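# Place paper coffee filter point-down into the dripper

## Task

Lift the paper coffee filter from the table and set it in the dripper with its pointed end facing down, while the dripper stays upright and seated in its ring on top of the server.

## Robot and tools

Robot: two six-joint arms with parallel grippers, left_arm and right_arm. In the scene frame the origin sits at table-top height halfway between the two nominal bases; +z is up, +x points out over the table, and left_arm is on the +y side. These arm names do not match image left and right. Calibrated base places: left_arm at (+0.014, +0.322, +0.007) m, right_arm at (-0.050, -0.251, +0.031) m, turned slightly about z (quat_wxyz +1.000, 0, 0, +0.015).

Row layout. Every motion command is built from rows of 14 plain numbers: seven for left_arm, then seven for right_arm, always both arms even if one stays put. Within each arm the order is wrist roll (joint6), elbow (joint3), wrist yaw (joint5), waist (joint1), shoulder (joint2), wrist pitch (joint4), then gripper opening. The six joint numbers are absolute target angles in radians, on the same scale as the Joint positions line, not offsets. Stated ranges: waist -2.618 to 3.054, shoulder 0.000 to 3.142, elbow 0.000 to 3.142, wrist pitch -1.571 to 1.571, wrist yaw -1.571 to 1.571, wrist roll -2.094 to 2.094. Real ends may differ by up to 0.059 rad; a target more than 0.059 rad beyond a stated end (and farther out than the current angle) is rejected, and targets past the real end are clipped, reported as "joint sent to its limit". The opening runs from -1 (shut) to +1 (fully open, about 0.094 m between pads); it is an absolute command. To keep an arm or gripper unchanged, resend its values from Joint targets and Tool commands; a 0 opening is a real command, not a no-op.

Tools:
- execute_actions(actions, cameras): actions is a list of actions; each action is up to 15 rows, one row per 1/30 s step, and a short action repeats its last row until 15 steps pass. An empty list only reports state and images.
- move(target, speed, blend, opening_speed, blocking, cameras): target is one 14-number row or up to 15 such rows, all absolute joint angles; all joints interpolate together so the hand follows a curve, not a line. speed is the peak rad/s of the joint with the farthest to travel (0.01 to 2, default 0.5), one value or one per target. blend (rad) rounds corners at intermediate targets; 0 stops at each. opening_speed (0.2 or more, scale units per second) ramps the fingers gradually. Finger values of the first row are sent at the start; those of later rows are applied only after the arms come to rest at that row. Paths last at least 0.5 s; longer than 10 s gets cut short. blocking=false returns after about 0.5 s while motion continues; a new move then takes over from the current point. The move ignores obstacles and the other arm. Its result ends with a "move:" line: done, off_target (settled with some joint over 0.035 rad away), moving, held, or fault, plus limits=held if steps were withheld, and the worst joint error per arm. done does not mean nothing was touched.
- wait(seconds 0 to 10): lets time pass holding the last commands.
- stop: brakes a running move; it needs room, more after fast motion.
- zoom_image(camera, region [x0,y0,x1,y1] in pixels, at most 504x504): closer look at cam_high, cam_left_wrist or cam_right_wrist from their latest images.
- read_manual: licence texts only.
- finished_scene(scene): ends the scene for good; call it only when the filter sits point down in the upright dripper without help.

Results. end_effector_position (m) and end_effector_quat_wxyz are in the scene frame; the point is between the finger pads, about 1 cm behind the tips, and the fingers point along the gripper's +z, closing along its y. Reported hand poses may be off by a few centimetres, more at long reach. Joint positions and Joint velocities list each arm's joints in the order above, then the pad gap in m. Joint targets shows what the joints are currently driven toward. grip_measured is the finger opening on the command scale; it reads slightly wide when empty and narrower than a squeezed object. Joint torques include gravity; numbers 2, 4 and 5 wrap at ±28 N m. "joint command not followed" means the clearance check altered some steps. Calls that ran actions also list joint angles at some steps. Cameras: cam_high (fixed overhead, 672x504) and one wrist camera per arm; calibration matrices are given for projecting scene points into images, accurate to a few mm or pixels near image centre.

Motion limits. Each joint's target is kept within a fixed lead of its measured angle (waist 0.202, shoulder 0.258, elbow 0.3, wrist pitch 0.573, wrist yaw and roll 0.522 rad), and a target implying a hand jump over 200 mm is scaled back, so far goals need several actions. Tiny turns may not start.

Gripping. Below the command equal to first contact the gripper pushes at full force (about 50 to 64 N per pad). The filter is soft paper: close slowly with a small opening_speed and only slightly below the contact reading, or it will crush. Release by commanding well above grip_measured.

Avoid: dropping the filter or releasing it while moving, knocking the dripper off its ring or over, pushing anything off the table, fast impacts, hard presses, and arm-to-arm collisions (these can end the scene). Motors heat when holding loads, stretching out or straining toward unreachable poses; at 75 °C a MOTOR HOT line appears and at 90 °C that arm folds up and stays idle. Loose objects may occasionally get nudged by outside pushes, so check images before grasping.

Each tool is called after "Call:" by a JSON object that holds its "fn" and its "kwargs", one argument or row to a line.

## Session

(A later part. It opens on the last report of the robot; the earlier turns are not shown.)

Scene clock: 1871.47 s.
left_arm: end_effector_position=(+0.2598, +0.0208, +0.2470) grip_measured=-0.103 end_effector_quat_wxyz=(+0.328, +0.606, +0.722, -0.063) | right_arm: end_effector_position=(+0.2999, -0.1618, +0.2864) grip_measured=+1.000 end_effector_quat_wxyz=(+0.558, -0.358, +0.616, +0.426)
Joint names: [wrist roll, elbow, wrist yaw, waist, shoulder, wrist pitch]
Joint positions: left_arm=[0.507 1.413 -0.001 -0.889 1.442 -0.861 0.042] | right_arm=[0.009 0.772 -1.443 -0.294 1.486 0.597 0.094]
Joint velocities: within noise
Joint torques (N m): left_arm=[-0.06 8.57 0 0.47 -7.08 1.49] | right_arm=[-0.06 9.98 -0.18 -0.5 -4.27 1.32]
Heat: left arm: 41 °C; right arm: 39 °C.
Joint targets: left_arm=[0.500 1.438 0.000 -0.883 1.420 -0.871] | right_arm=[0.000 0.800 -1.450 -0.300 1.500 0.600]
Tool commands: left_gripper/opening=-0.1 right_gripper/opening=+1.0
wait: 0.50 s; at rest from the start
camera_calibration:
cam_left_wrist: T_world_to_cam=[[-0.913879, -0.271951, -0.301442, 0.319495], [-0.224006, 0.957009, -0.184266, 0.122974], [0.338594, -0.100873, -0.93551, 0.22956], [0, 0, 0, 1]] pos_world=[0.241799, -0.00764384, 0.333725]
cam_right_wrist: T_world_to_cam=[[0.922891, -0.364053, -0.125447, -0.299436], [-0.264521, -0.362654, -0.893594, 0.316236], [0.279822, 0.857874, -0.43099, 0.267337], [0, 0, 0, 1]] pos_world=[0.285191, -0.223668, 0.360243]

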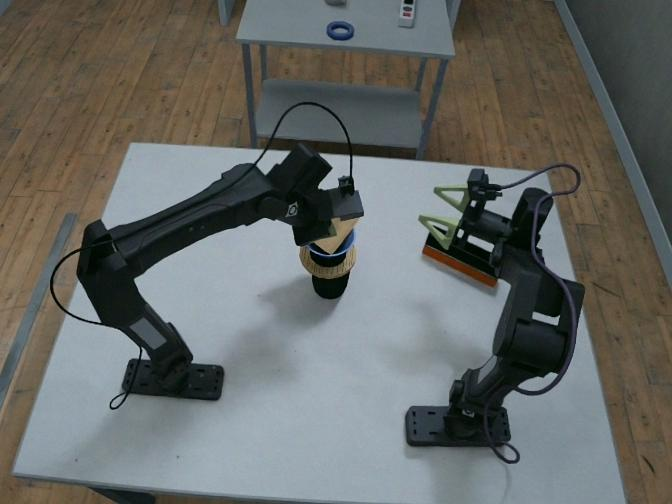

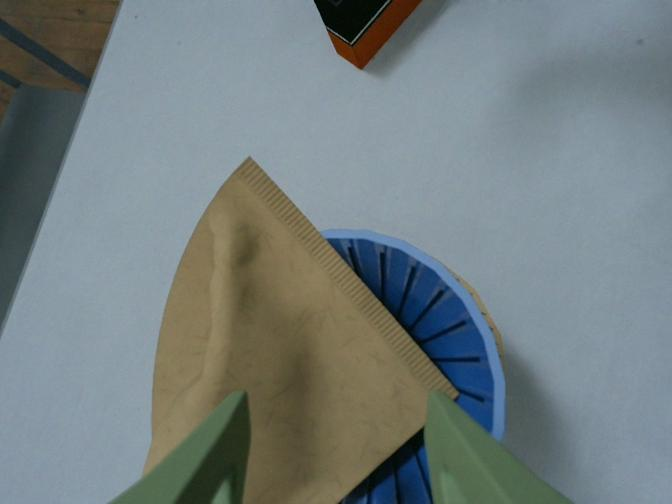

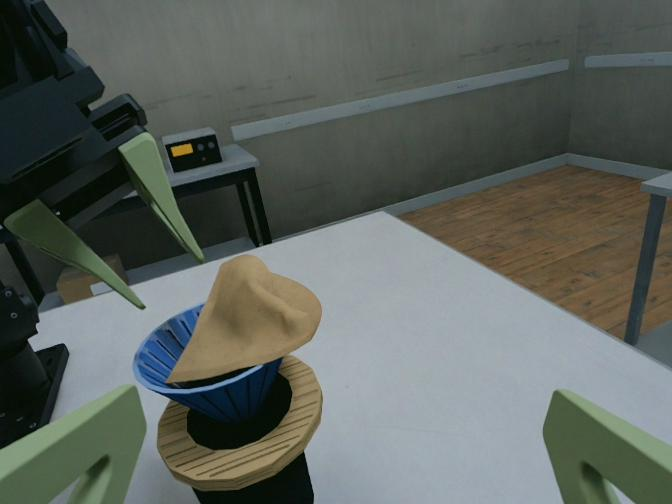

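Call:
{"fn": "move", "kwargs": {
  "target": [
    [0.5,1.51,0.0,-0.883,1.365,-1.009,-0.1,0.0,0.8,-1.45,-0.3,1.5,0.6,1],
    [0.5,1.9,0.0,-0.5,1.2,-1.1,-0.1,0.0,0.8,-1.45,-0.3,1.5,0.6,1]
  ],
  "speed": [0.15,0.5],
  "blend": 0.03,
  "cameras": ["cam_right_wrist","cam_high","cam_left_wrist"]
}}

Call:
{"fn": "zoom_image", "kwargs": {
  "camera": "cam_high",
  "region": [270, 160, 390, 280]
}}

Call:
{"fn": "zoom_image", "kwargs": {
  "camera": "cam_right_wrist",
  "region": [100, 200, 320, 410]
}}

Scene clock: 2015.37 s.
left_arm: end_effector_position=(+0.2796, +0.1755, +0.4779) grip_measured=-0.103 end_effector_quat_wxyz=(+0.554, +0.404, +0.728, +0.000) | right_arm: end_effector_position=(+0.2999, -0.1618, +0.2864) grip_measured=+1.000 end_effector_quat_wxyz=(+0.558, -0.358, +0.616, +0.426)
Joint names: [wrist roll, elbow, wrist yaw, waist, shoulder, wrist pitch]
Joint positions: left_arm=[0.507 1.89 -0.001 -0.508 1.198 -1.088 0.042] | right_arm=[0.009 0.772 -1.443 -0.294 1.486 0.597 0.094]
Joint velocities: within noise
Joint torques (N m): left_arm=[-0.07 5.78 -0.01 0.7 -1.54 1.89] | right_arm=[-0.11 9.99 -0.22 -0.4 -3.95 1.35]
Heat: left arm: 43 °C; right arm: 39 °C.
Joint targets: left_arm=[0.500 1.900 0.000 -0.500 1.200 -1.100] | right_arm=[0.000 0.800 -1.450 -0.300 1.500 0.600]
move: done
camera_calibration:
cam_left_wrist: T_world_to_cam=[[-0.584034, -0.683131, -0.438447, 0.494695], [-0.395564, 0.711183, -0.581161, 0.302657], [0.708825, -0.165984, -0.685577, 0.242942], [0, 0, 0, 1]] pos_world=[0.236436, 0.163022, 0.559346]
cam_right_wrist: T_world_to_cam=[[0.922891, -0.364053, -0.125447, -0.299436], [-0.264521, -0.362654, -0.893594, 0.316236], [0.279822, 0.857874, -0.43099, 0.267337], [0, 0, 0, 1]] pos_world=[0.285191, -0.223668, 0.360243]

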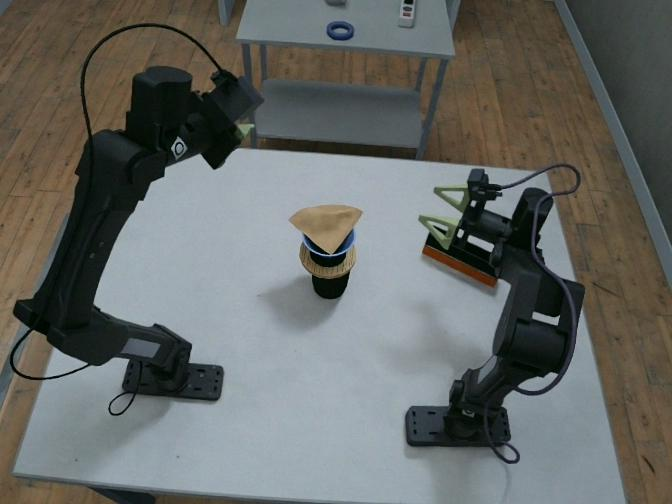

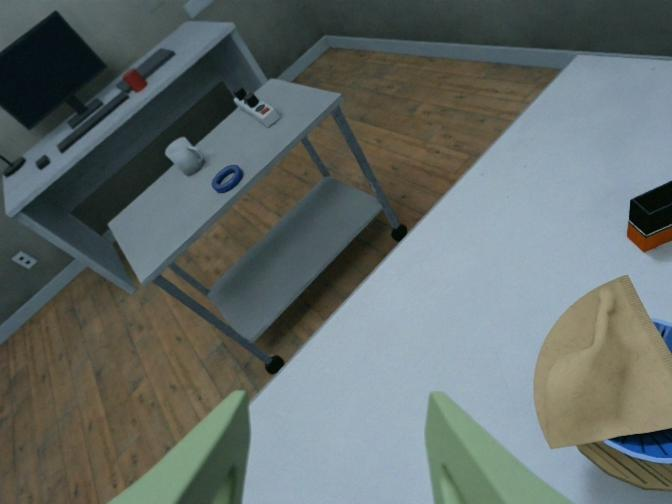

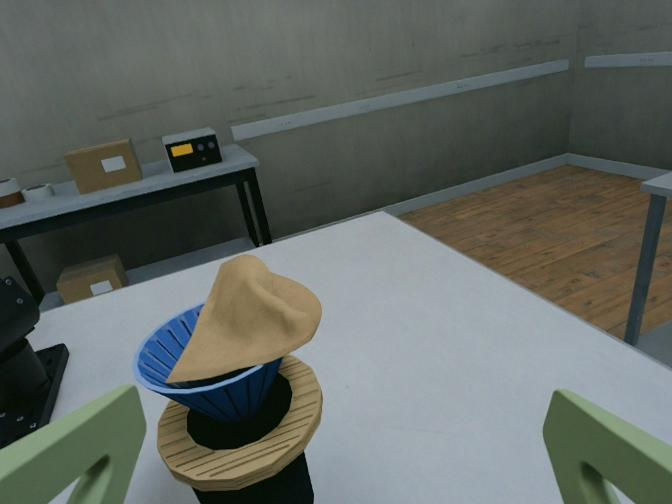

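Scaled by 4.200 from the camera's 672x504 image, which has a finer 960x720 frame.

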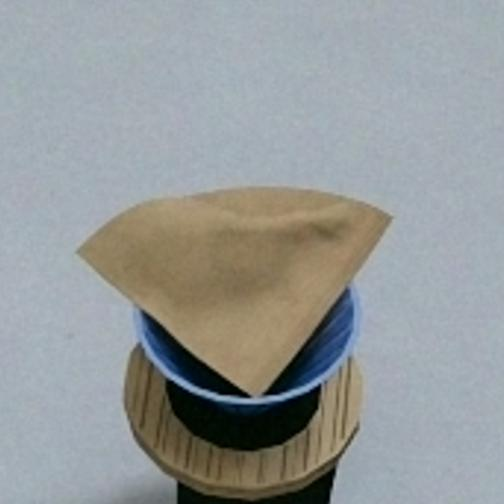

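Scaled by 2.291 from the camera's 672x504 image, which has a finer 960x720 frame.

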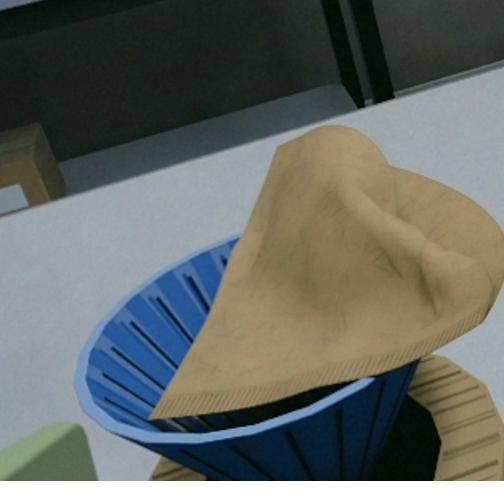

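Call:
{"fn": "move", "kwargs": {
  "target": [0.5,1.9,0.0,-0.5,1.2,-1.1,-0.1,1.185,1.025,-1.536,-0.2,2.01,1.003,1],
  "speed": 0.6
}}

Call:
{"fn": "zoom_image", "kwargs": {
  "camera": "cam_high",
  "region": [270, 140, 460, 280]
}}

Scene clock: 2039.80 s.
left_arm: end_effector_position=(+0.2795, +0.1756, +0.4776) grip_measured=-0.103 end_effector_quat_wxyz=(+0.553, +0.404, +0.728, +0.000) | right_arm: end_effector_position=(+0.3641, -0.1427, +0.2207) grip_measured=+1.000 end_effector_quat_wxyz=(+0.214, -0.065, +0.704, +0.674)
Joint names: [wrist roll, elbow, wrist yaw, waist, shoulder, wrist pitch]
Joint positions: left_arm=[0.507 1.89 -0.001 -0.508 1.198 -1.09 0.042] | right_arm=[1.18 0.998 -1.53 -0.205 1.984 0.994 0.094]
Joint velocities: within noise
Joint torques (N m): left_arm=[-0.1 5.74 -0.01 0.64 -1.48 1.92] | right_arm=[0.09 8.62 -0.12 0.39 -6.58 1.3]
Heat: left arm: 41 °C; right arm: 39 °C.
Joint targets: left_arm=[0.500 1.900 0.000 -0.500 1.200 -1.100] | right_arm=[1.185 1.025 -1.536 -0.200 2.010 1.003]
move: done
camera_calibration:
cam_left_wrist: T_world_to_cam=[[-0.584473, -0.682887, -0.438243, 0.494543], [-0.396145, 0.711506, -0.580369, 0.302155], [0.708139, -0.165602, -0.686378, 0.243347], [0, 0, 0, 1]] pos_world=[0.236421, 0.163031, 0.559119]
cam_right_wrist: T_world_to_cam=[[0.38318, -0.0662724, -0.921293, 0.0546704], [-0.903488, -0.234275, -0.358922, 0.414348], [-0.192049, 0.969909, -0.149646, 0.330411], [0, 0, 0, 1]] pos_world=[0.416865, -0.219774, 0.248531]

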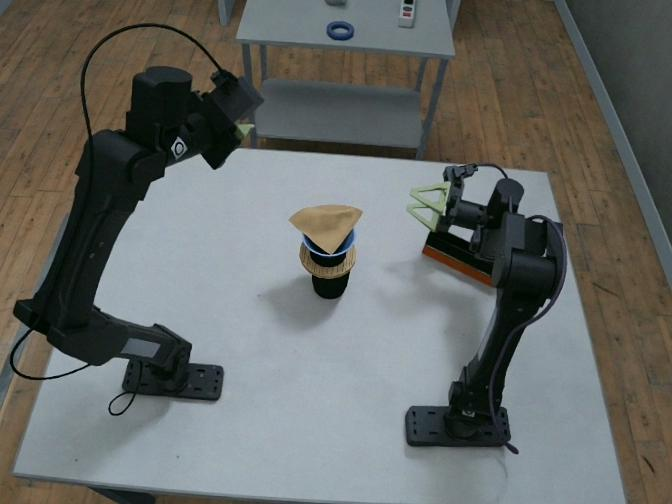

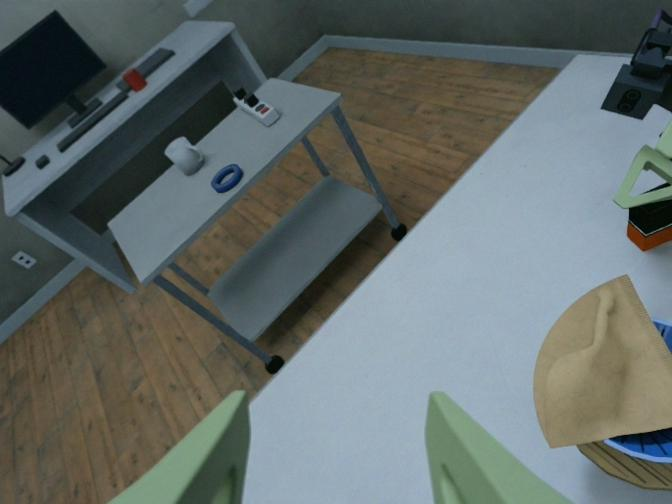

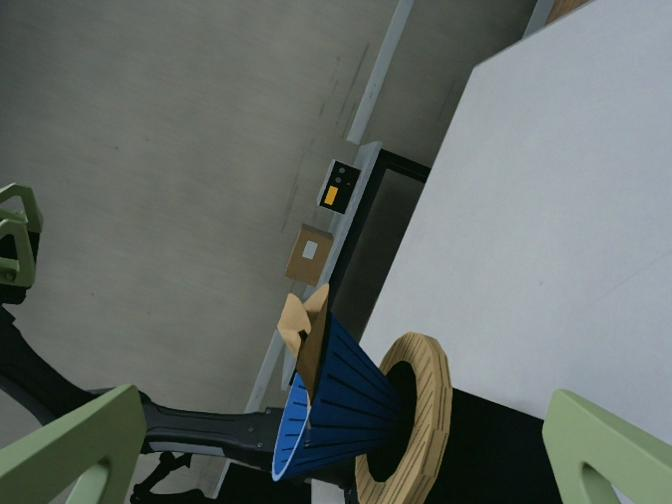

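Scaled by 2.653 from the camera's 672x504 image, which has a finer 960x720 frame.

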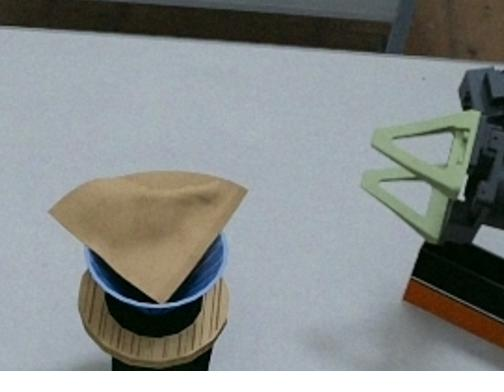

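Call:
{"fn": "zoom_image", "kwargs": {
  "camera": "cam_right_wrist",
  "region": [230, 260, 460, 490]
}}

Scaled by 2.191 from the camera's 672x504 image, which has a finer 960x720 frame.

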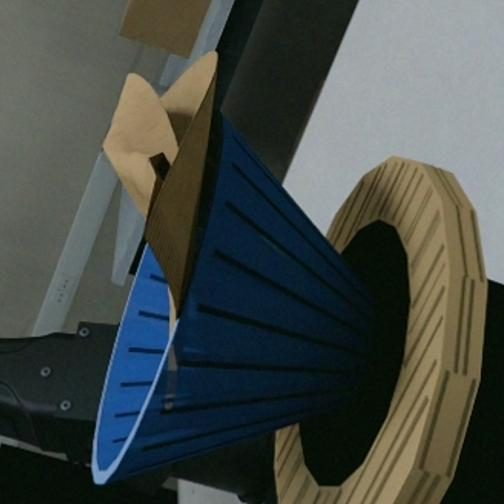

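Call:
{"fn": "zoom_image", "kwargs": {
  "camera": "cam_right_wrist",
  "region": [260, 270, 360, 420]
}}

Scaled by 3.360 from the camera's 672x504 image, which has a finer 960x720 frame.

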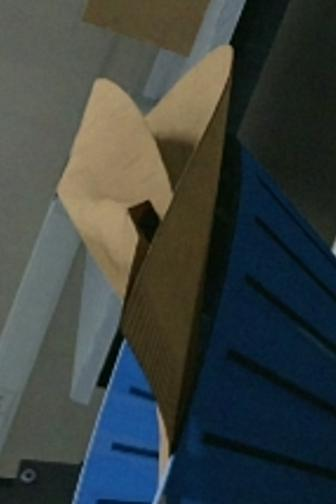

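Call:
{"fn": "move", "kwargs": {
  "target": [0.5,1.9,0.0,-0.5,1.2,-1.1,-0.1,1.185,1.03,-1.536,-0.02,2.015,1.0,1],
  "speed": 0.2
}}

Call:
{"fn": "zoom_image", "kwargs": {
  "camera": "cam_high",
  "region": [270, 140, 460, 280]
}}

Call:
{"fn": "zoom_image", "kwargs": {
  "camera": "cam_right_wrist",
  "region": [100, 200, 460, 500]
}}

Scene clock: 2108.90 s.
left_arm: end_effector_position=(+0.2795, +0.1756, +0.4776) grip_measured=-0.103 end_effector_quat_wxyz=(+0.553, +0.404, +0.728, +0.000) | right_arm: end_effector_position=(+0.3381, -0.0686, +0.2225) grip_measured=+1.000 end_effector_quat_wxyz=(+0.153, -0.132, +0.694, +0.691)
Joint names: [wrist roll, elbow, wrist yaw, waist, shoulder, wrist pitch]
Joint positions: left_arm=[0.507 1.89 -0.001 -0.508 1.198 -1.09 0.042] | right_arm=[1.181 1.005 -1.531 -0.021 1.984 0.995 0.094]
Joint velocities: within noise
Joint torques (N m): left_arm=[-0.07 5.72 0.01 0.61 -1.55 1.9] | right_arm=[0.09 8.55 -0.09 0.06 -6.41 1.3]
Heat: left arm: 43 °C; right arm: 40 °C.
Joint targets: left_arm=[0.500 1.900 0.000 -0.500 1.200 -1.100] | right_arm=[1.185 1.030 -1.536 -0.020 2.015 1.000]
move: done
camera_calibration:
cam_left_wrist: T_world_to_cam=[[-0.584473, -0.682887, -0.438243, 0.494543], [-0.396145, 0.711506, -0.580369, 0.302155], [0.708139, -0.165602, -0.686378, 0.243347], [0, 0, 0, 1]] pos_world=[0.236421, 0.163031, 0.559119]
cam_right_wrist: T_world_to_cam=[[0.394795, 0.0057314, -0.918752, 0.0717165], [-0.842322, -0.397095, -0.36443, 0.378237], [-0.366921, 0.917759, -0.151943, 0.309899], [0, 0, 0, 1]] pos_world=[0.403992, -0.134628, 0.250817]

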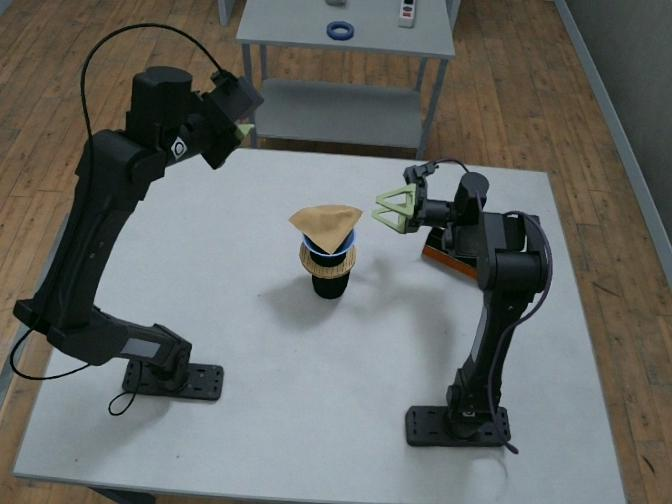

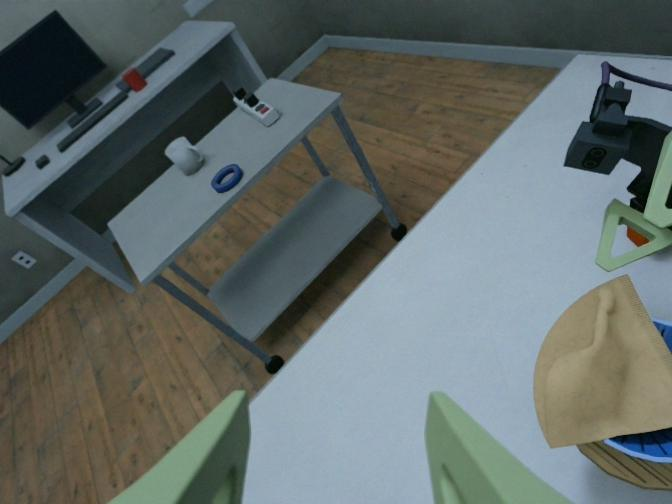

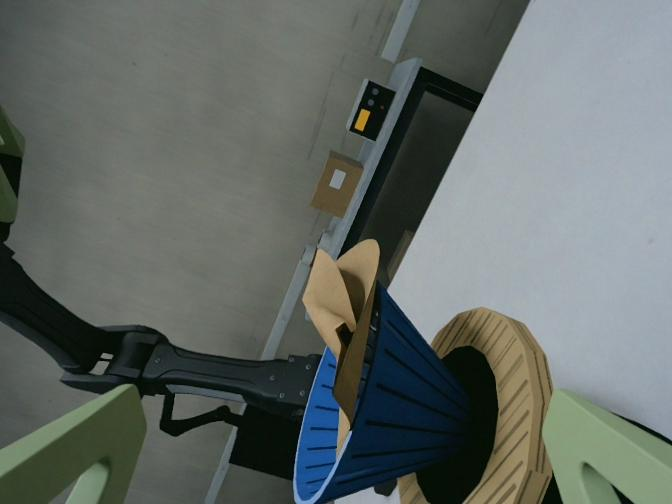

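Scaled by 2.653 from the camera's 672x504 image, which has a finer 960x720 frame.

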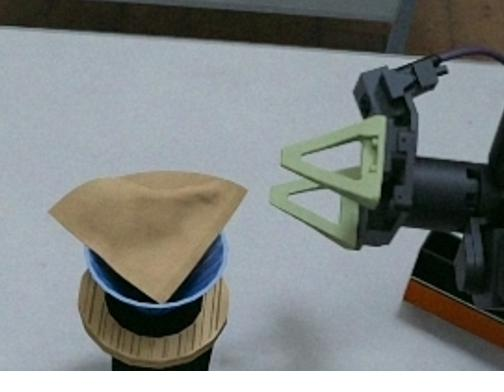

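Scaled by 1.400 from the camera's 672x504 image, which has a finer 960x720 frame.

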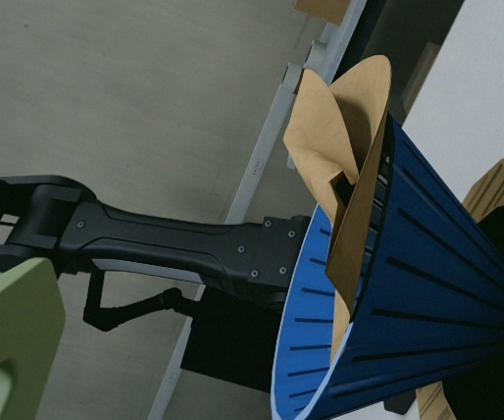

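Call:
{"fn": "move", "kwargs": {
  "target": [0.5,1.9,0.0,-0.5,1.2,-1.1,-0.1,1.185,1.052,-1.536,0.108,2.028,0.98,1],
  "speed": 0.12
}}

Call:
{"fn": "zoom_image", "kwargs": {
  "camera": "cam_high",
  "region": [270, 140, 410, 280]
}}

Call:
{"fn": "zoom_image", "kwargs": {
  "camera": "cam_right_wrist",
  "region": [100, 200, 460, 500]
}}

Call:
{"fn": "zoom_image", "kwargs": {
  "camera": "cam_left_wrist",
  "region": [480, 180, 672, 504]
}}

Scene clock: 2138.37 s.
left_arm: end_effector_position=(+0.2795, +0.1756, +0.4776) grip_measured=-0.103 end_effector_quat_wxyz=(+0.553, +0.404, +0.728, +0.000) | right_arm: end_effector_position=(+0.3167, -0.0207, +0.2228) grip_measured=+1.000 end_effector_quat_wxyz=(+0.111, -0.177, +0.684, +0.699)
Joint names: [wrist roll, elbow, wrist yaw, waist, shoulder, wrist pitch]
Joint positions: left_arm=[0.507 1.89 -0.001 -0.508 1.198 -1.09 0.042] | right_arm=[1.181 1.026 -1.532 0.105 1.999 0.994 0.094]
Joint velocities: within noise
Joint torques (N m): left_arm=[-0.09 5.71 -0.01 0.65 -1.54 1.92] | right_arm=[0.02 8.55 -0.12 0.39 -6.52 1.14]
Heat: left arm: 43 °C; right arm: 41 °C.
Joint targets: left_arm=[0.500 1.900 0.000 -0.500 1.200 -1.100] | right_arm=[1.185 1.052 -1.536 0.108 2.028 0.980]
move: done
camera_calibration:
cam_left_wrist: T_world_to_cam=[[-0.584473, -0.682887, -0.438243, 0.494543], [-0.396145, 0.711506, -0.580369, 0.302155], [0.708139, -0.165602, -0.686378, 0.243347], [0, 0, 0, 1]] pos_world=[0.236421, 0.163031, 0.559119]
cam_right_wrist: T_world_to_cam=[[0.39648, 0.0561525, -0.916325, 0.0801056], [-0.783389, -0.499711, -0.369583, 0.359692], [-0.47865, 0.86437, -0.154136, 0.292864], [0, 0, 0, 1]] pos_world=[0.390198, -0.077899, 0.25148]

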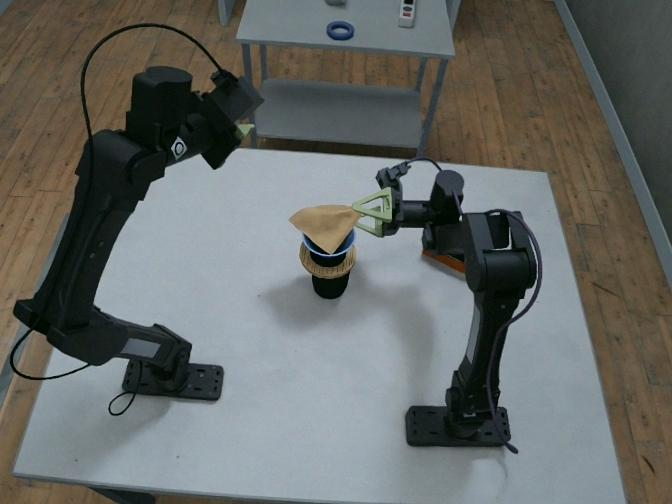

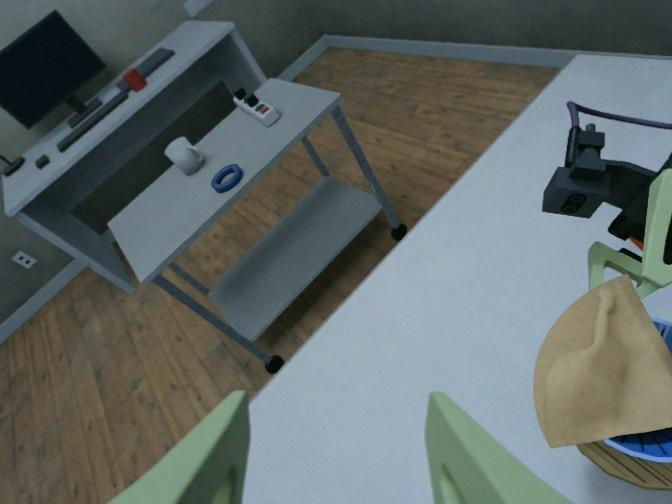

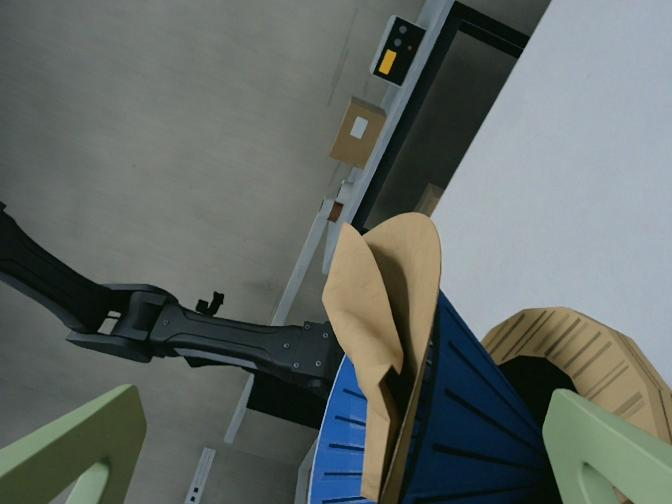

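Scaled by 3.600 from the camera's 672x504 image, which has a finer 960x720 frame.

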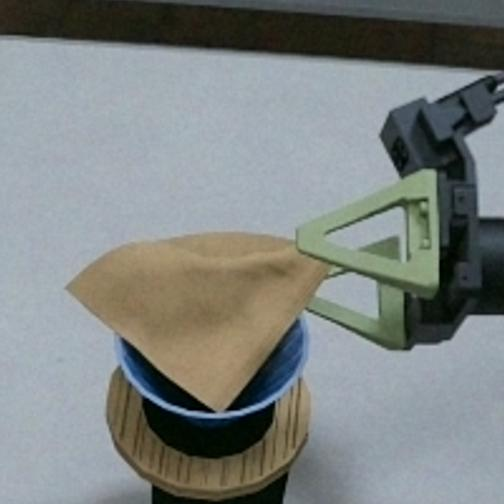

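Scaled by 1.400 from the camera's 672x504 image, which has a finer 960x720 frame.

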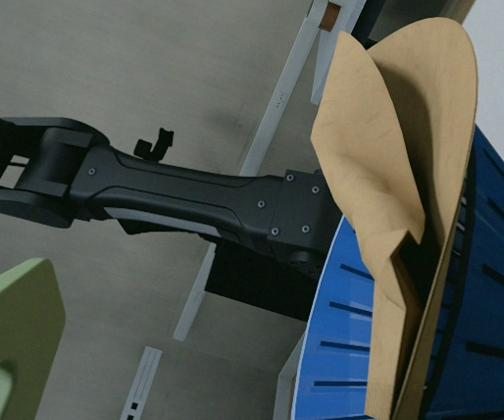

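Scaled by 1.556 from the camera's 672x504 image, which has a finer 960x720 frame.

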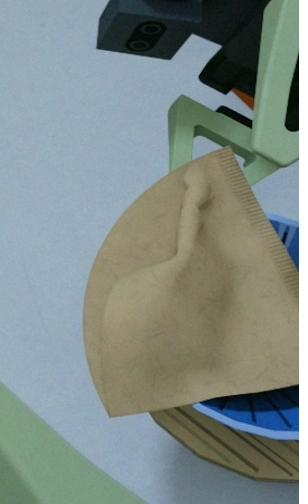

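Call:
{"fn": "move", "kwargs": {
  "target": [0.5,1.9,0.0,-0.5,1.2,-1.1,-0.1,1.185,1.088,-1.536,0.118,2.055,0.955,1],
  "speed": 0.1,
  "cameras": ["cam_high","cam_right_wrist"]
}}

Call:
{"fn": "zoom_image", "kwargs": {
  "camera": "cam_high",
  "region": [270, 140, 410, 280]
}}

Scene clock: 2155.17 s.
left_arm: end_effector_position=(+0.2795, +0.1756, +0.4776) grip_measured=-0.103 end_effector_quat_wxyz=(+0.553, +0.404, +0.728, +0.000) | right_arm: end_effector_position=(+0.3228, -0.0171, +0.2203) grip_measured=+1.000 end_effector_quat_wxyz=(+0.103, -0.175, +0.685, +0.700)
Joint names: [wrist roll, elbow, wrist yaw, waist, shoulder, wrist pitch]
Joint positions: left_arm=[0.507 1.89 -0.001 -0.508 1.198 -1.09 0.042] | right_arm=[1.181 1.062 -1.532 0.112 2.025 0.97 0.094]
Joint velocities: within noise
Joint torques (N m): left_arm=[-0.09 5.68 0.01 0.72 -1.55 1.91] | right_arm=[0.02 8.68 -0.12 0.61 -6.64 1.1]
Heat: left arm: 44 °C; right arm: 41 °C.
Joint targets: left_arm=[0.500 1.900 0.000 -0.500 1.200 -1.100] | right_arm=[1.185 1.088 -1.536 0.118 2.055 0.955]
move: done
camera_calibration:
cam_right_wrist: T_world_to_cam=[[0.382176, 0.0570319, -0.922328, 0.081145], [-0.785231, -0.506163, -0.356667, 0.363077], [-0.487189, 0.86055, -0.14866, 0.293793], [0, 0, 0, 1]] pos_world=[0.39722, -0.0736758, 0.248015]
Images, in order (width x height): cam_high 672x504, cam_right_wrist 672x504.

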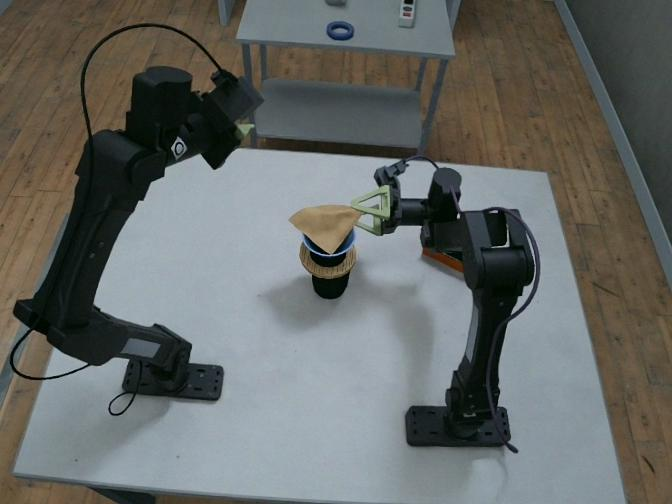

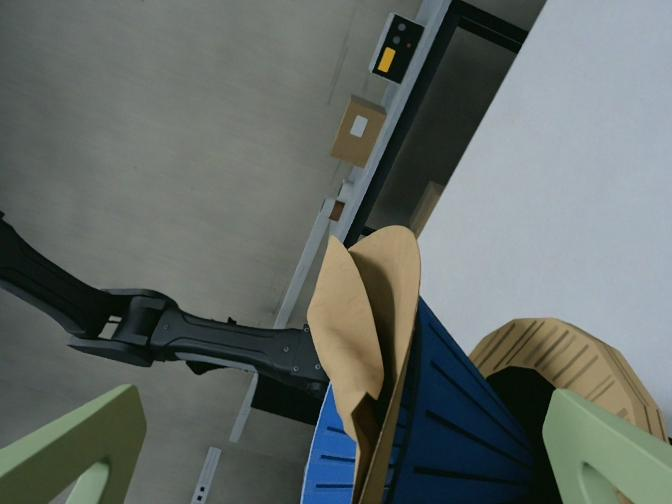

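Scaled by 3.600 from the camera's 672x504 image, which has a finer 960x720 frame.

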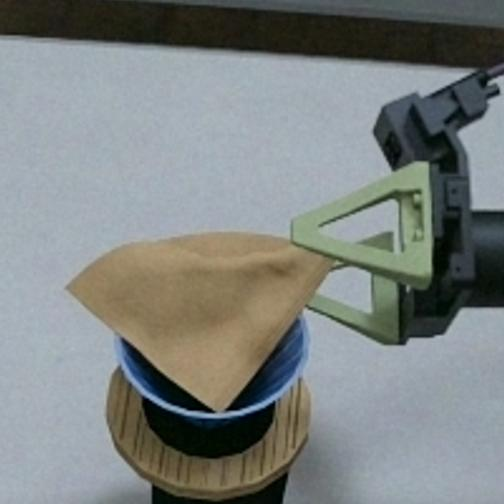

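Call:
{"fn": "move", "kwargs": {
  "target": [0.5,1.9,0.0,-0.5,1.2,-1.1,-0.1,1.185,1.088,-1.536,0.118,2.055,0.955,0.0],
  "opening_speed": 0.4,
  "cameras": ["cam_high","cam_right_wrist"]
}}

Call:
{"fn": "zoom_image", "kwargs": {
  "camera": "cam_high",
  "region": [270, 140, 410, 280]
}}

Scene clock: 2165.47 s.
left_arm: end_effector_position=(+0.2795, +0.1756, +0.4776) grip_measured=-0.103 end_effector_quat_wxyz=(+0.553, +0.404, +0.728, +0.000) | right_arm: end_effector_position=(+0.3228, -0.0171, +0.2202) grip_measured=+0.002 end_effector_quat_wxyz=(+0.103, -0.174, +0.685, +0.700)
Joint names: [wrist roll, elbow, wrist yaw, waist, shoulder, wrist pitch]
Joint positions: left_arm=[0.507 1.89 -0.001 -0.508 1.198 -1.09 0.042] | right_arm=[1.181 1.062 -1.532 0.112 2.025 0.968 0.047]
Joint velocities: within noise
Joint torques (N m): left_arm=[-0.08 5.75 0.01 0.69 -1.55 1.92] | right_arm=[0.08 8.75 -0.04 0.49 -6.52 1.14]
Heat: left arm: 44 °C; right arm: 40 °C.
Joint targets: left_arm=[0.500 1.900 0.000 -0.500 1.200 -1.100] | right_arm=[1.185 1.088 -1.536 0.118 2.055 0.955]
move: done
camera_calibration:
cam_right_wrist: T_world_to_cam=[[0.380783, 0.0568326, -0.922916, 0.0816122], [-0.785769, -0.506239, -0.355371, 0.362922], [-0.487413, 0.860518, -0.14811, 0.293726], [0, 0, 0, 1]] pos_world=[0.397262, -0.0736698, 0.247797]
Images, in order (width x height): cam_high 672x504, cam_right_wrist 672x504.

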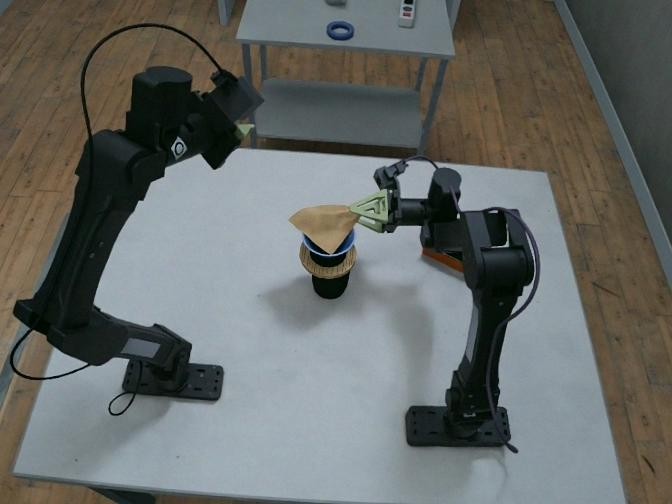

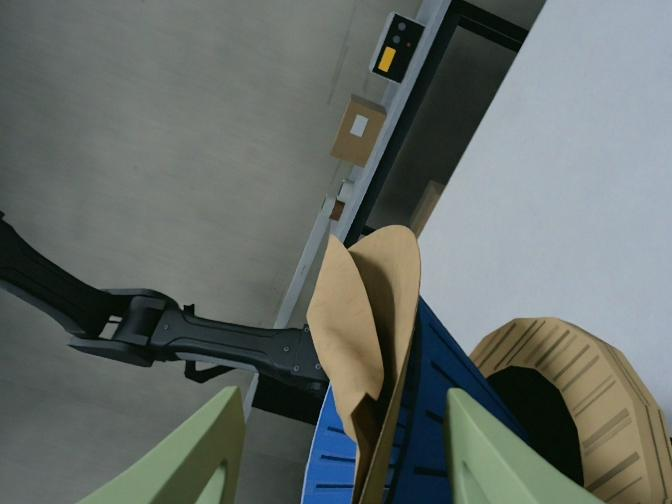

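Scaled by 3.600 from the camera's 672x504 image, which has a finer 960x720 frame.

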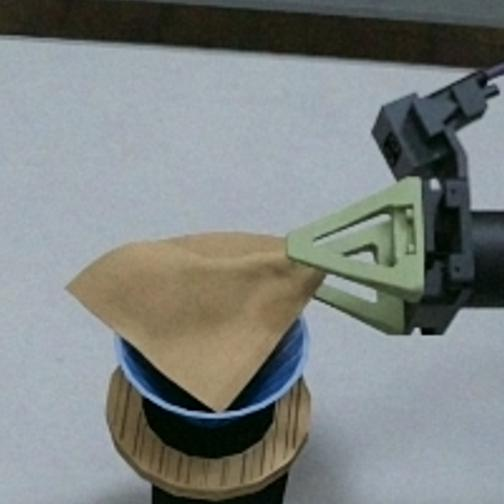

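Call:
{"fn": "move", "kwargs": {
  "target": [0.5,1.9,0.0,-0.5,1.2,-1.1,-0.1,1.185,1.088,-1.536,0.118,2.055,0.955,-0.7],
  "opening_speed": 0.2,
  "cameras": ["cam_high","cam_right_wrist"]
}}

Call:
{"fn": "zoom_image", "kwargs": {
  "camera": "cam_high",
  "region": [270, 140, 410, 280]
}}

Scene clock: 2173.73 s.
left_arm: end_effector_position=(+0.2795, +0.1756, +0.4776) grip_measured=-0.103 end_effector_quat_wxyz=(+0.553, +0.404, +0.728, +0.000) | right_arm: end_effector_position=(+0.3228, -0.0171, +0.2202) grip_measured=-0.698 end_effector_quat_wxyz=(+0.103, -0.174, +0.685, +0.700)
Joint names: [wrist roll, elbow, wrist yaw, waist, shoulder, wrist pitch]
Joint positions: left_arm=[0.507 1.89 -0.001 -0.508 1.198 -1.09 0.042] | right_arm=[1.181 1.062 -1.532 0.112 2.025 0.968 0.014]
Joint velocities: within noise
Joint torques (N m): left_arm=[-0.1 5.72 0.01 0.61 -1.52 1.92] | right_arm=[0.05 8.55 -0.07 0.43 -6.79 1.11]
Heat: left arm: 44 °C; right arm: 40 °C.
Joint targets: left_arm=[0.500 1.900 0.000 -0.500 1.200 -1.100] | right_arm=[1.185 1.088 -1.536 0.118 2.055 0.955]
move: done
camera_calibration:
cam_right_wrist: T_world_to_cam=[[0.380434, 0.0567828, -0.923063, 0.081729], [-0.785903, -0.506259, -0.355047, 0.362883], [-0.487469, 0.86051, -0.147972, 0.29371], [0, 0, 0, 1]] pos_world=[0.397273, -0.0736683, 0.247743]
Images, in order (width x height): cam_high 672x504, cam_right_wrist 672x504.

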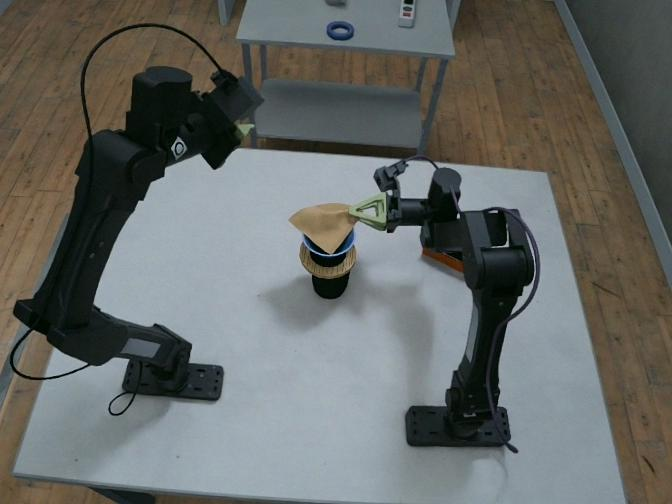

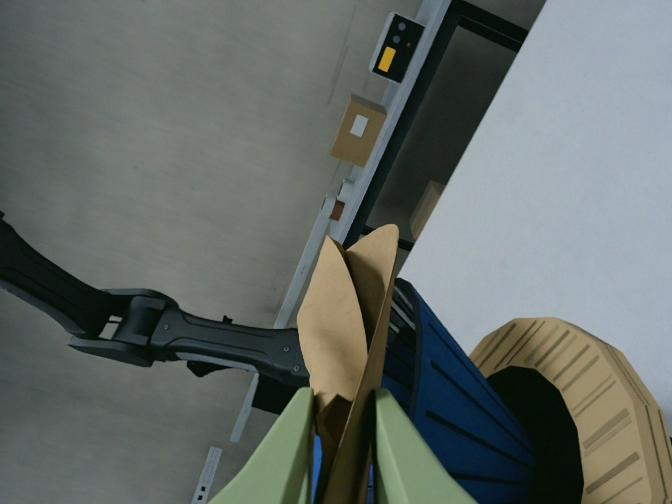

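Scaled by 3.600 from the camera's 672x504 image, which has a finer 960x720 frame.

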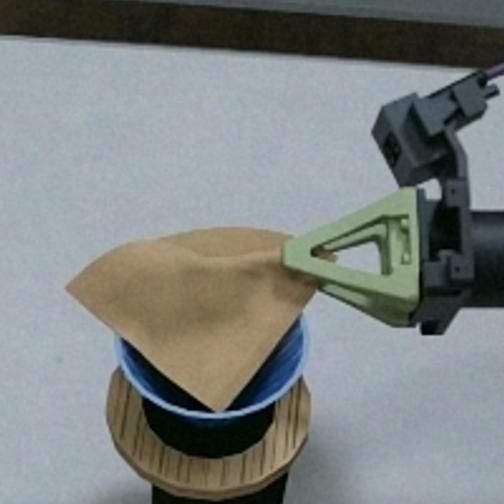

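Straddled. Close.

Call:
{"fn": "move", "kwargs": {
  "target": [0.5,1.9,0.0,-0.5,1.2,-1.1,-0.1,1.185,1.088,-1.536,0.118,2.055,0.955,-1],
  "opening_speed": 0.2,
  "cameras": ["cam_high","cam_right_wrist"]
}}

Call:
{"fn": "zoom_image", "kwargs": {
  "camera": "cam_high",
  "region": [270, 140, 410, 280]
}}

Call:
{"fn": "zoom_image", "kwargs": {
  "camera": "cam_right_wrist",
  "region": [200, 200, 500, 500]
}}

Scene clock: 2182.03 s.
left_arm: end_effector_position=(+0.2795, +0.1756, +0.4776) grip_measured=-0.103 end_effector_quat_wxyz=(+0.553, +0.404, +0.728, +0.000) | right_arm: end_effector_position=(+0.3228, -0.0171, +0.2202) grip_measured=-0.957 end_effector_quat_wxyz=(+0.103, -0.174, +0.685, +0.700)
Joint names: [wrist roll, elbow, wrist yaw, waist, shoulder, wrist pitch]
Joint positions: left_arm=[0.507 1.89 -0.001 -0.508 1.198 -1.09 0.042] | right_arm=[1.181 1.062 -1.532 0.112 2.025 0.968 0.002]
Joint velocities: within noise
Joint torques (N m): left_arm=[-0.07 5.72 0 0.75 -1.57 1.9] | right_arm=[0.03 8.66 -0.09 0.38 -6.9 1.12]
Heat: left arm: 44 °C; right arm: 40 °C.
Joint targets: left_arm=[0.500 1.900 0.000 -0.500 1.200 -1.100] | right_arm=[1.185 1.088 -1.536 0.118 2.055 0.955]
move: done
camera_calibration:
cam_right_wrist: T_world_to_cam=[[0.380434, 0.0567828, -0.923063, 0.081729], [-0.785903, -0.506259, -0.355047, 0.362883], [-0.487469, 0.86051, -0.147972, 0.29371], [0, 0, 0, 1]] pos_world=[0.397273, -0.0736683, 0.247743]
Images, in order (width x height): cam_high 672x504, cam_right_wrist 672x504.

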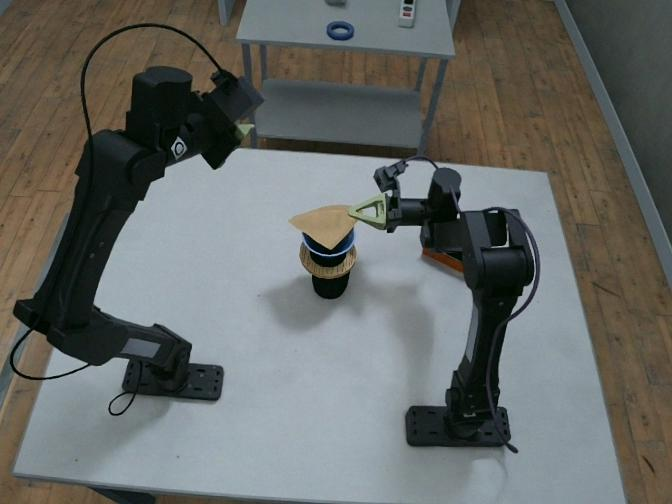

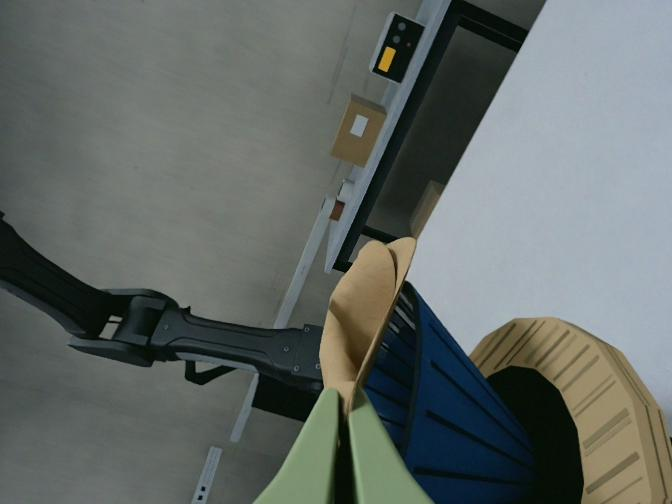

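Scaled by 3.600 from the camera's 672x504 image, which has a finer 960x720 frame.

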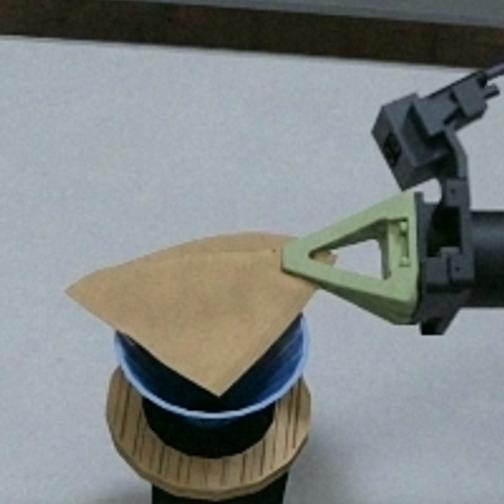

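Scaled by 1.680 from the camera's 672x504 image, which has a finer 960x720 frame.

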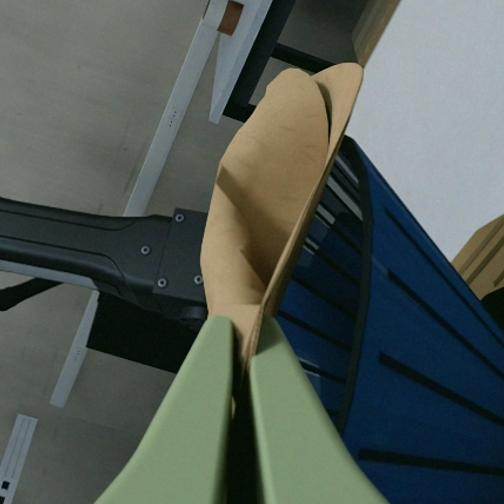

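Call:
{"fn": "move", "kwargs": {
  "target": [0.5,1.9,0.0,-0.5,1.2,-1.1,-0.1,1.185,1.2,-1.536,0.118,1.865,0.69,-1],
  "speed": 0.2
}}

Call:
{"fn": "zoom_image", "kwargs": {
  "camera": "cam_high",
  "region": [270, 140, 410, 280]
}}

Call:
{"fn": "zoom_image", "kwargs": {
  "camera": "cam_right_wrist",
  "region": [200, 200, 500, 500]
}}

Scene clock: 2197.30 s.
left_arm: end_effector_position=(+0.2795, +0.1756, +0.4776) grip_measured=-0.103 end_effector_quat_wxyz=(+0.553, +0.404, +0.728, +0.000) | right_arm: end_effector_position=(+0.3264, -0.0166, +0.2792) grip_measured=-0.976 end_effector_quat_wxyz=(+0.093, -0.165, +0.688, +0.701)
Joint names: [wrist roll, elbow, wrist yaw, waist, shoulder, wrist pitch]
Joint positions: left_arm=[0.507 1.89 -0.001 -0.508 1.198 -1.09 0.042] | right_arm=[1.181 1.175 -1.532 0.112 1.902 0.705 0.001]
Joint velocities: within noise
Joint torques (N m): left_arm=[-0.08 5.68 0 0.7 -1.58 1.89] | right_arm=[0.01 9.26 -0.13 0.46 -11.59 1.09]
Heat: left arm: 44 °C; right arm: 40 °C.
Joint targets: left_arm=[0.500 1.900 0.000 -0.500 1.200 -1.100] | right_arm=[1.185 1.200 -1.536 0.118 1.865 0.690]
move: off_target (right_arm); right_arm: the shoulder is farthest, 0.037 rad from its target
camera_calibration:
cam_left_wrist: T_world_to_cam=[[-0.584473, -0.682887, -0.438243, 0.494543], [-0.396145, 0.711506, -0.580369, 0.302155], [0.708139, -0.165602, -0.686378, 0.243347], [0, 0, 0, 1]] pos_world=[0.236421, 0.163031, 0.559119]
cam_right_wrist: T_world_to_cam=[[0.354489, 0.0530877, -0.933552, 0.146134], [-0.795489, -0.507624, -0.330931, 0.383304], [-0.491461, 0.859942, -0.137716, 0.302186], [0, 0, 0, 1]] pos_world=[0.401624, -0.0730467, 0.304887]

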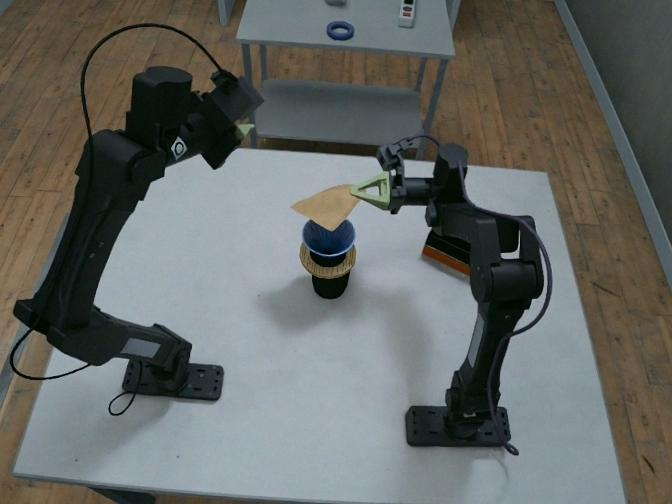

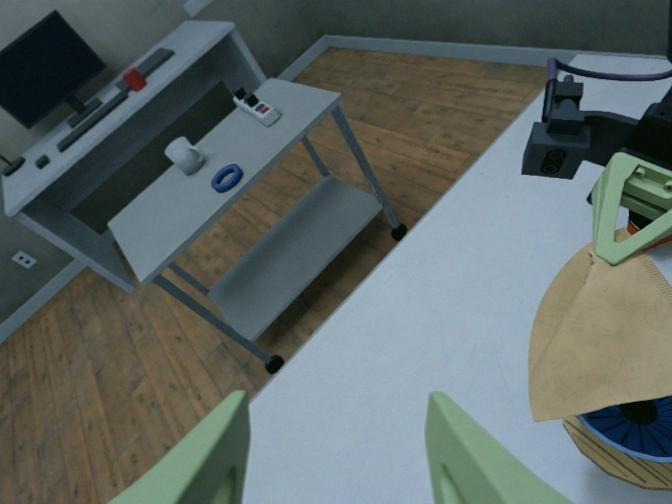

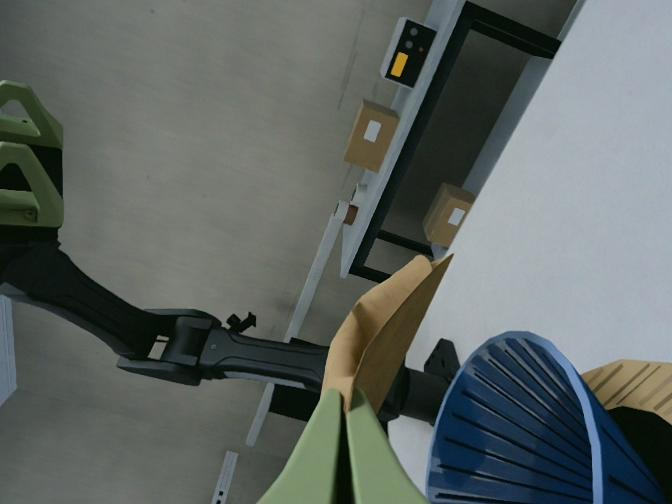

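Scaled by 3.600 from the camera's 672x504 image, which has a finer 960x720 frame.

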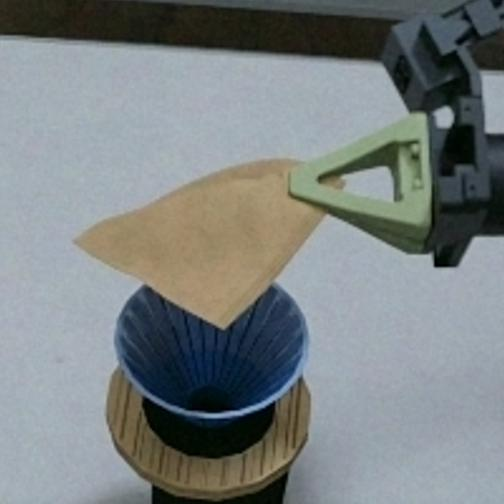

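Scaled by 1.680 from the camera's 672x504 image, which has a finer 960x720 frame.

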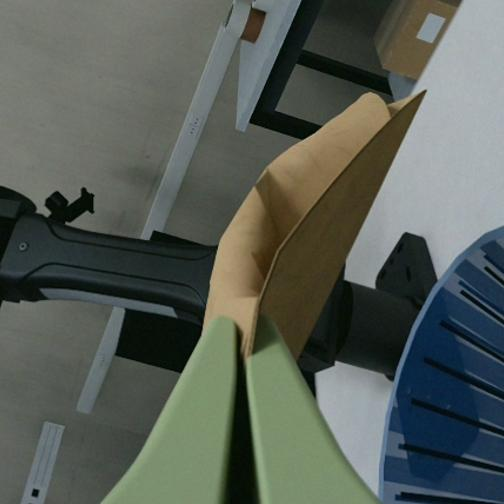

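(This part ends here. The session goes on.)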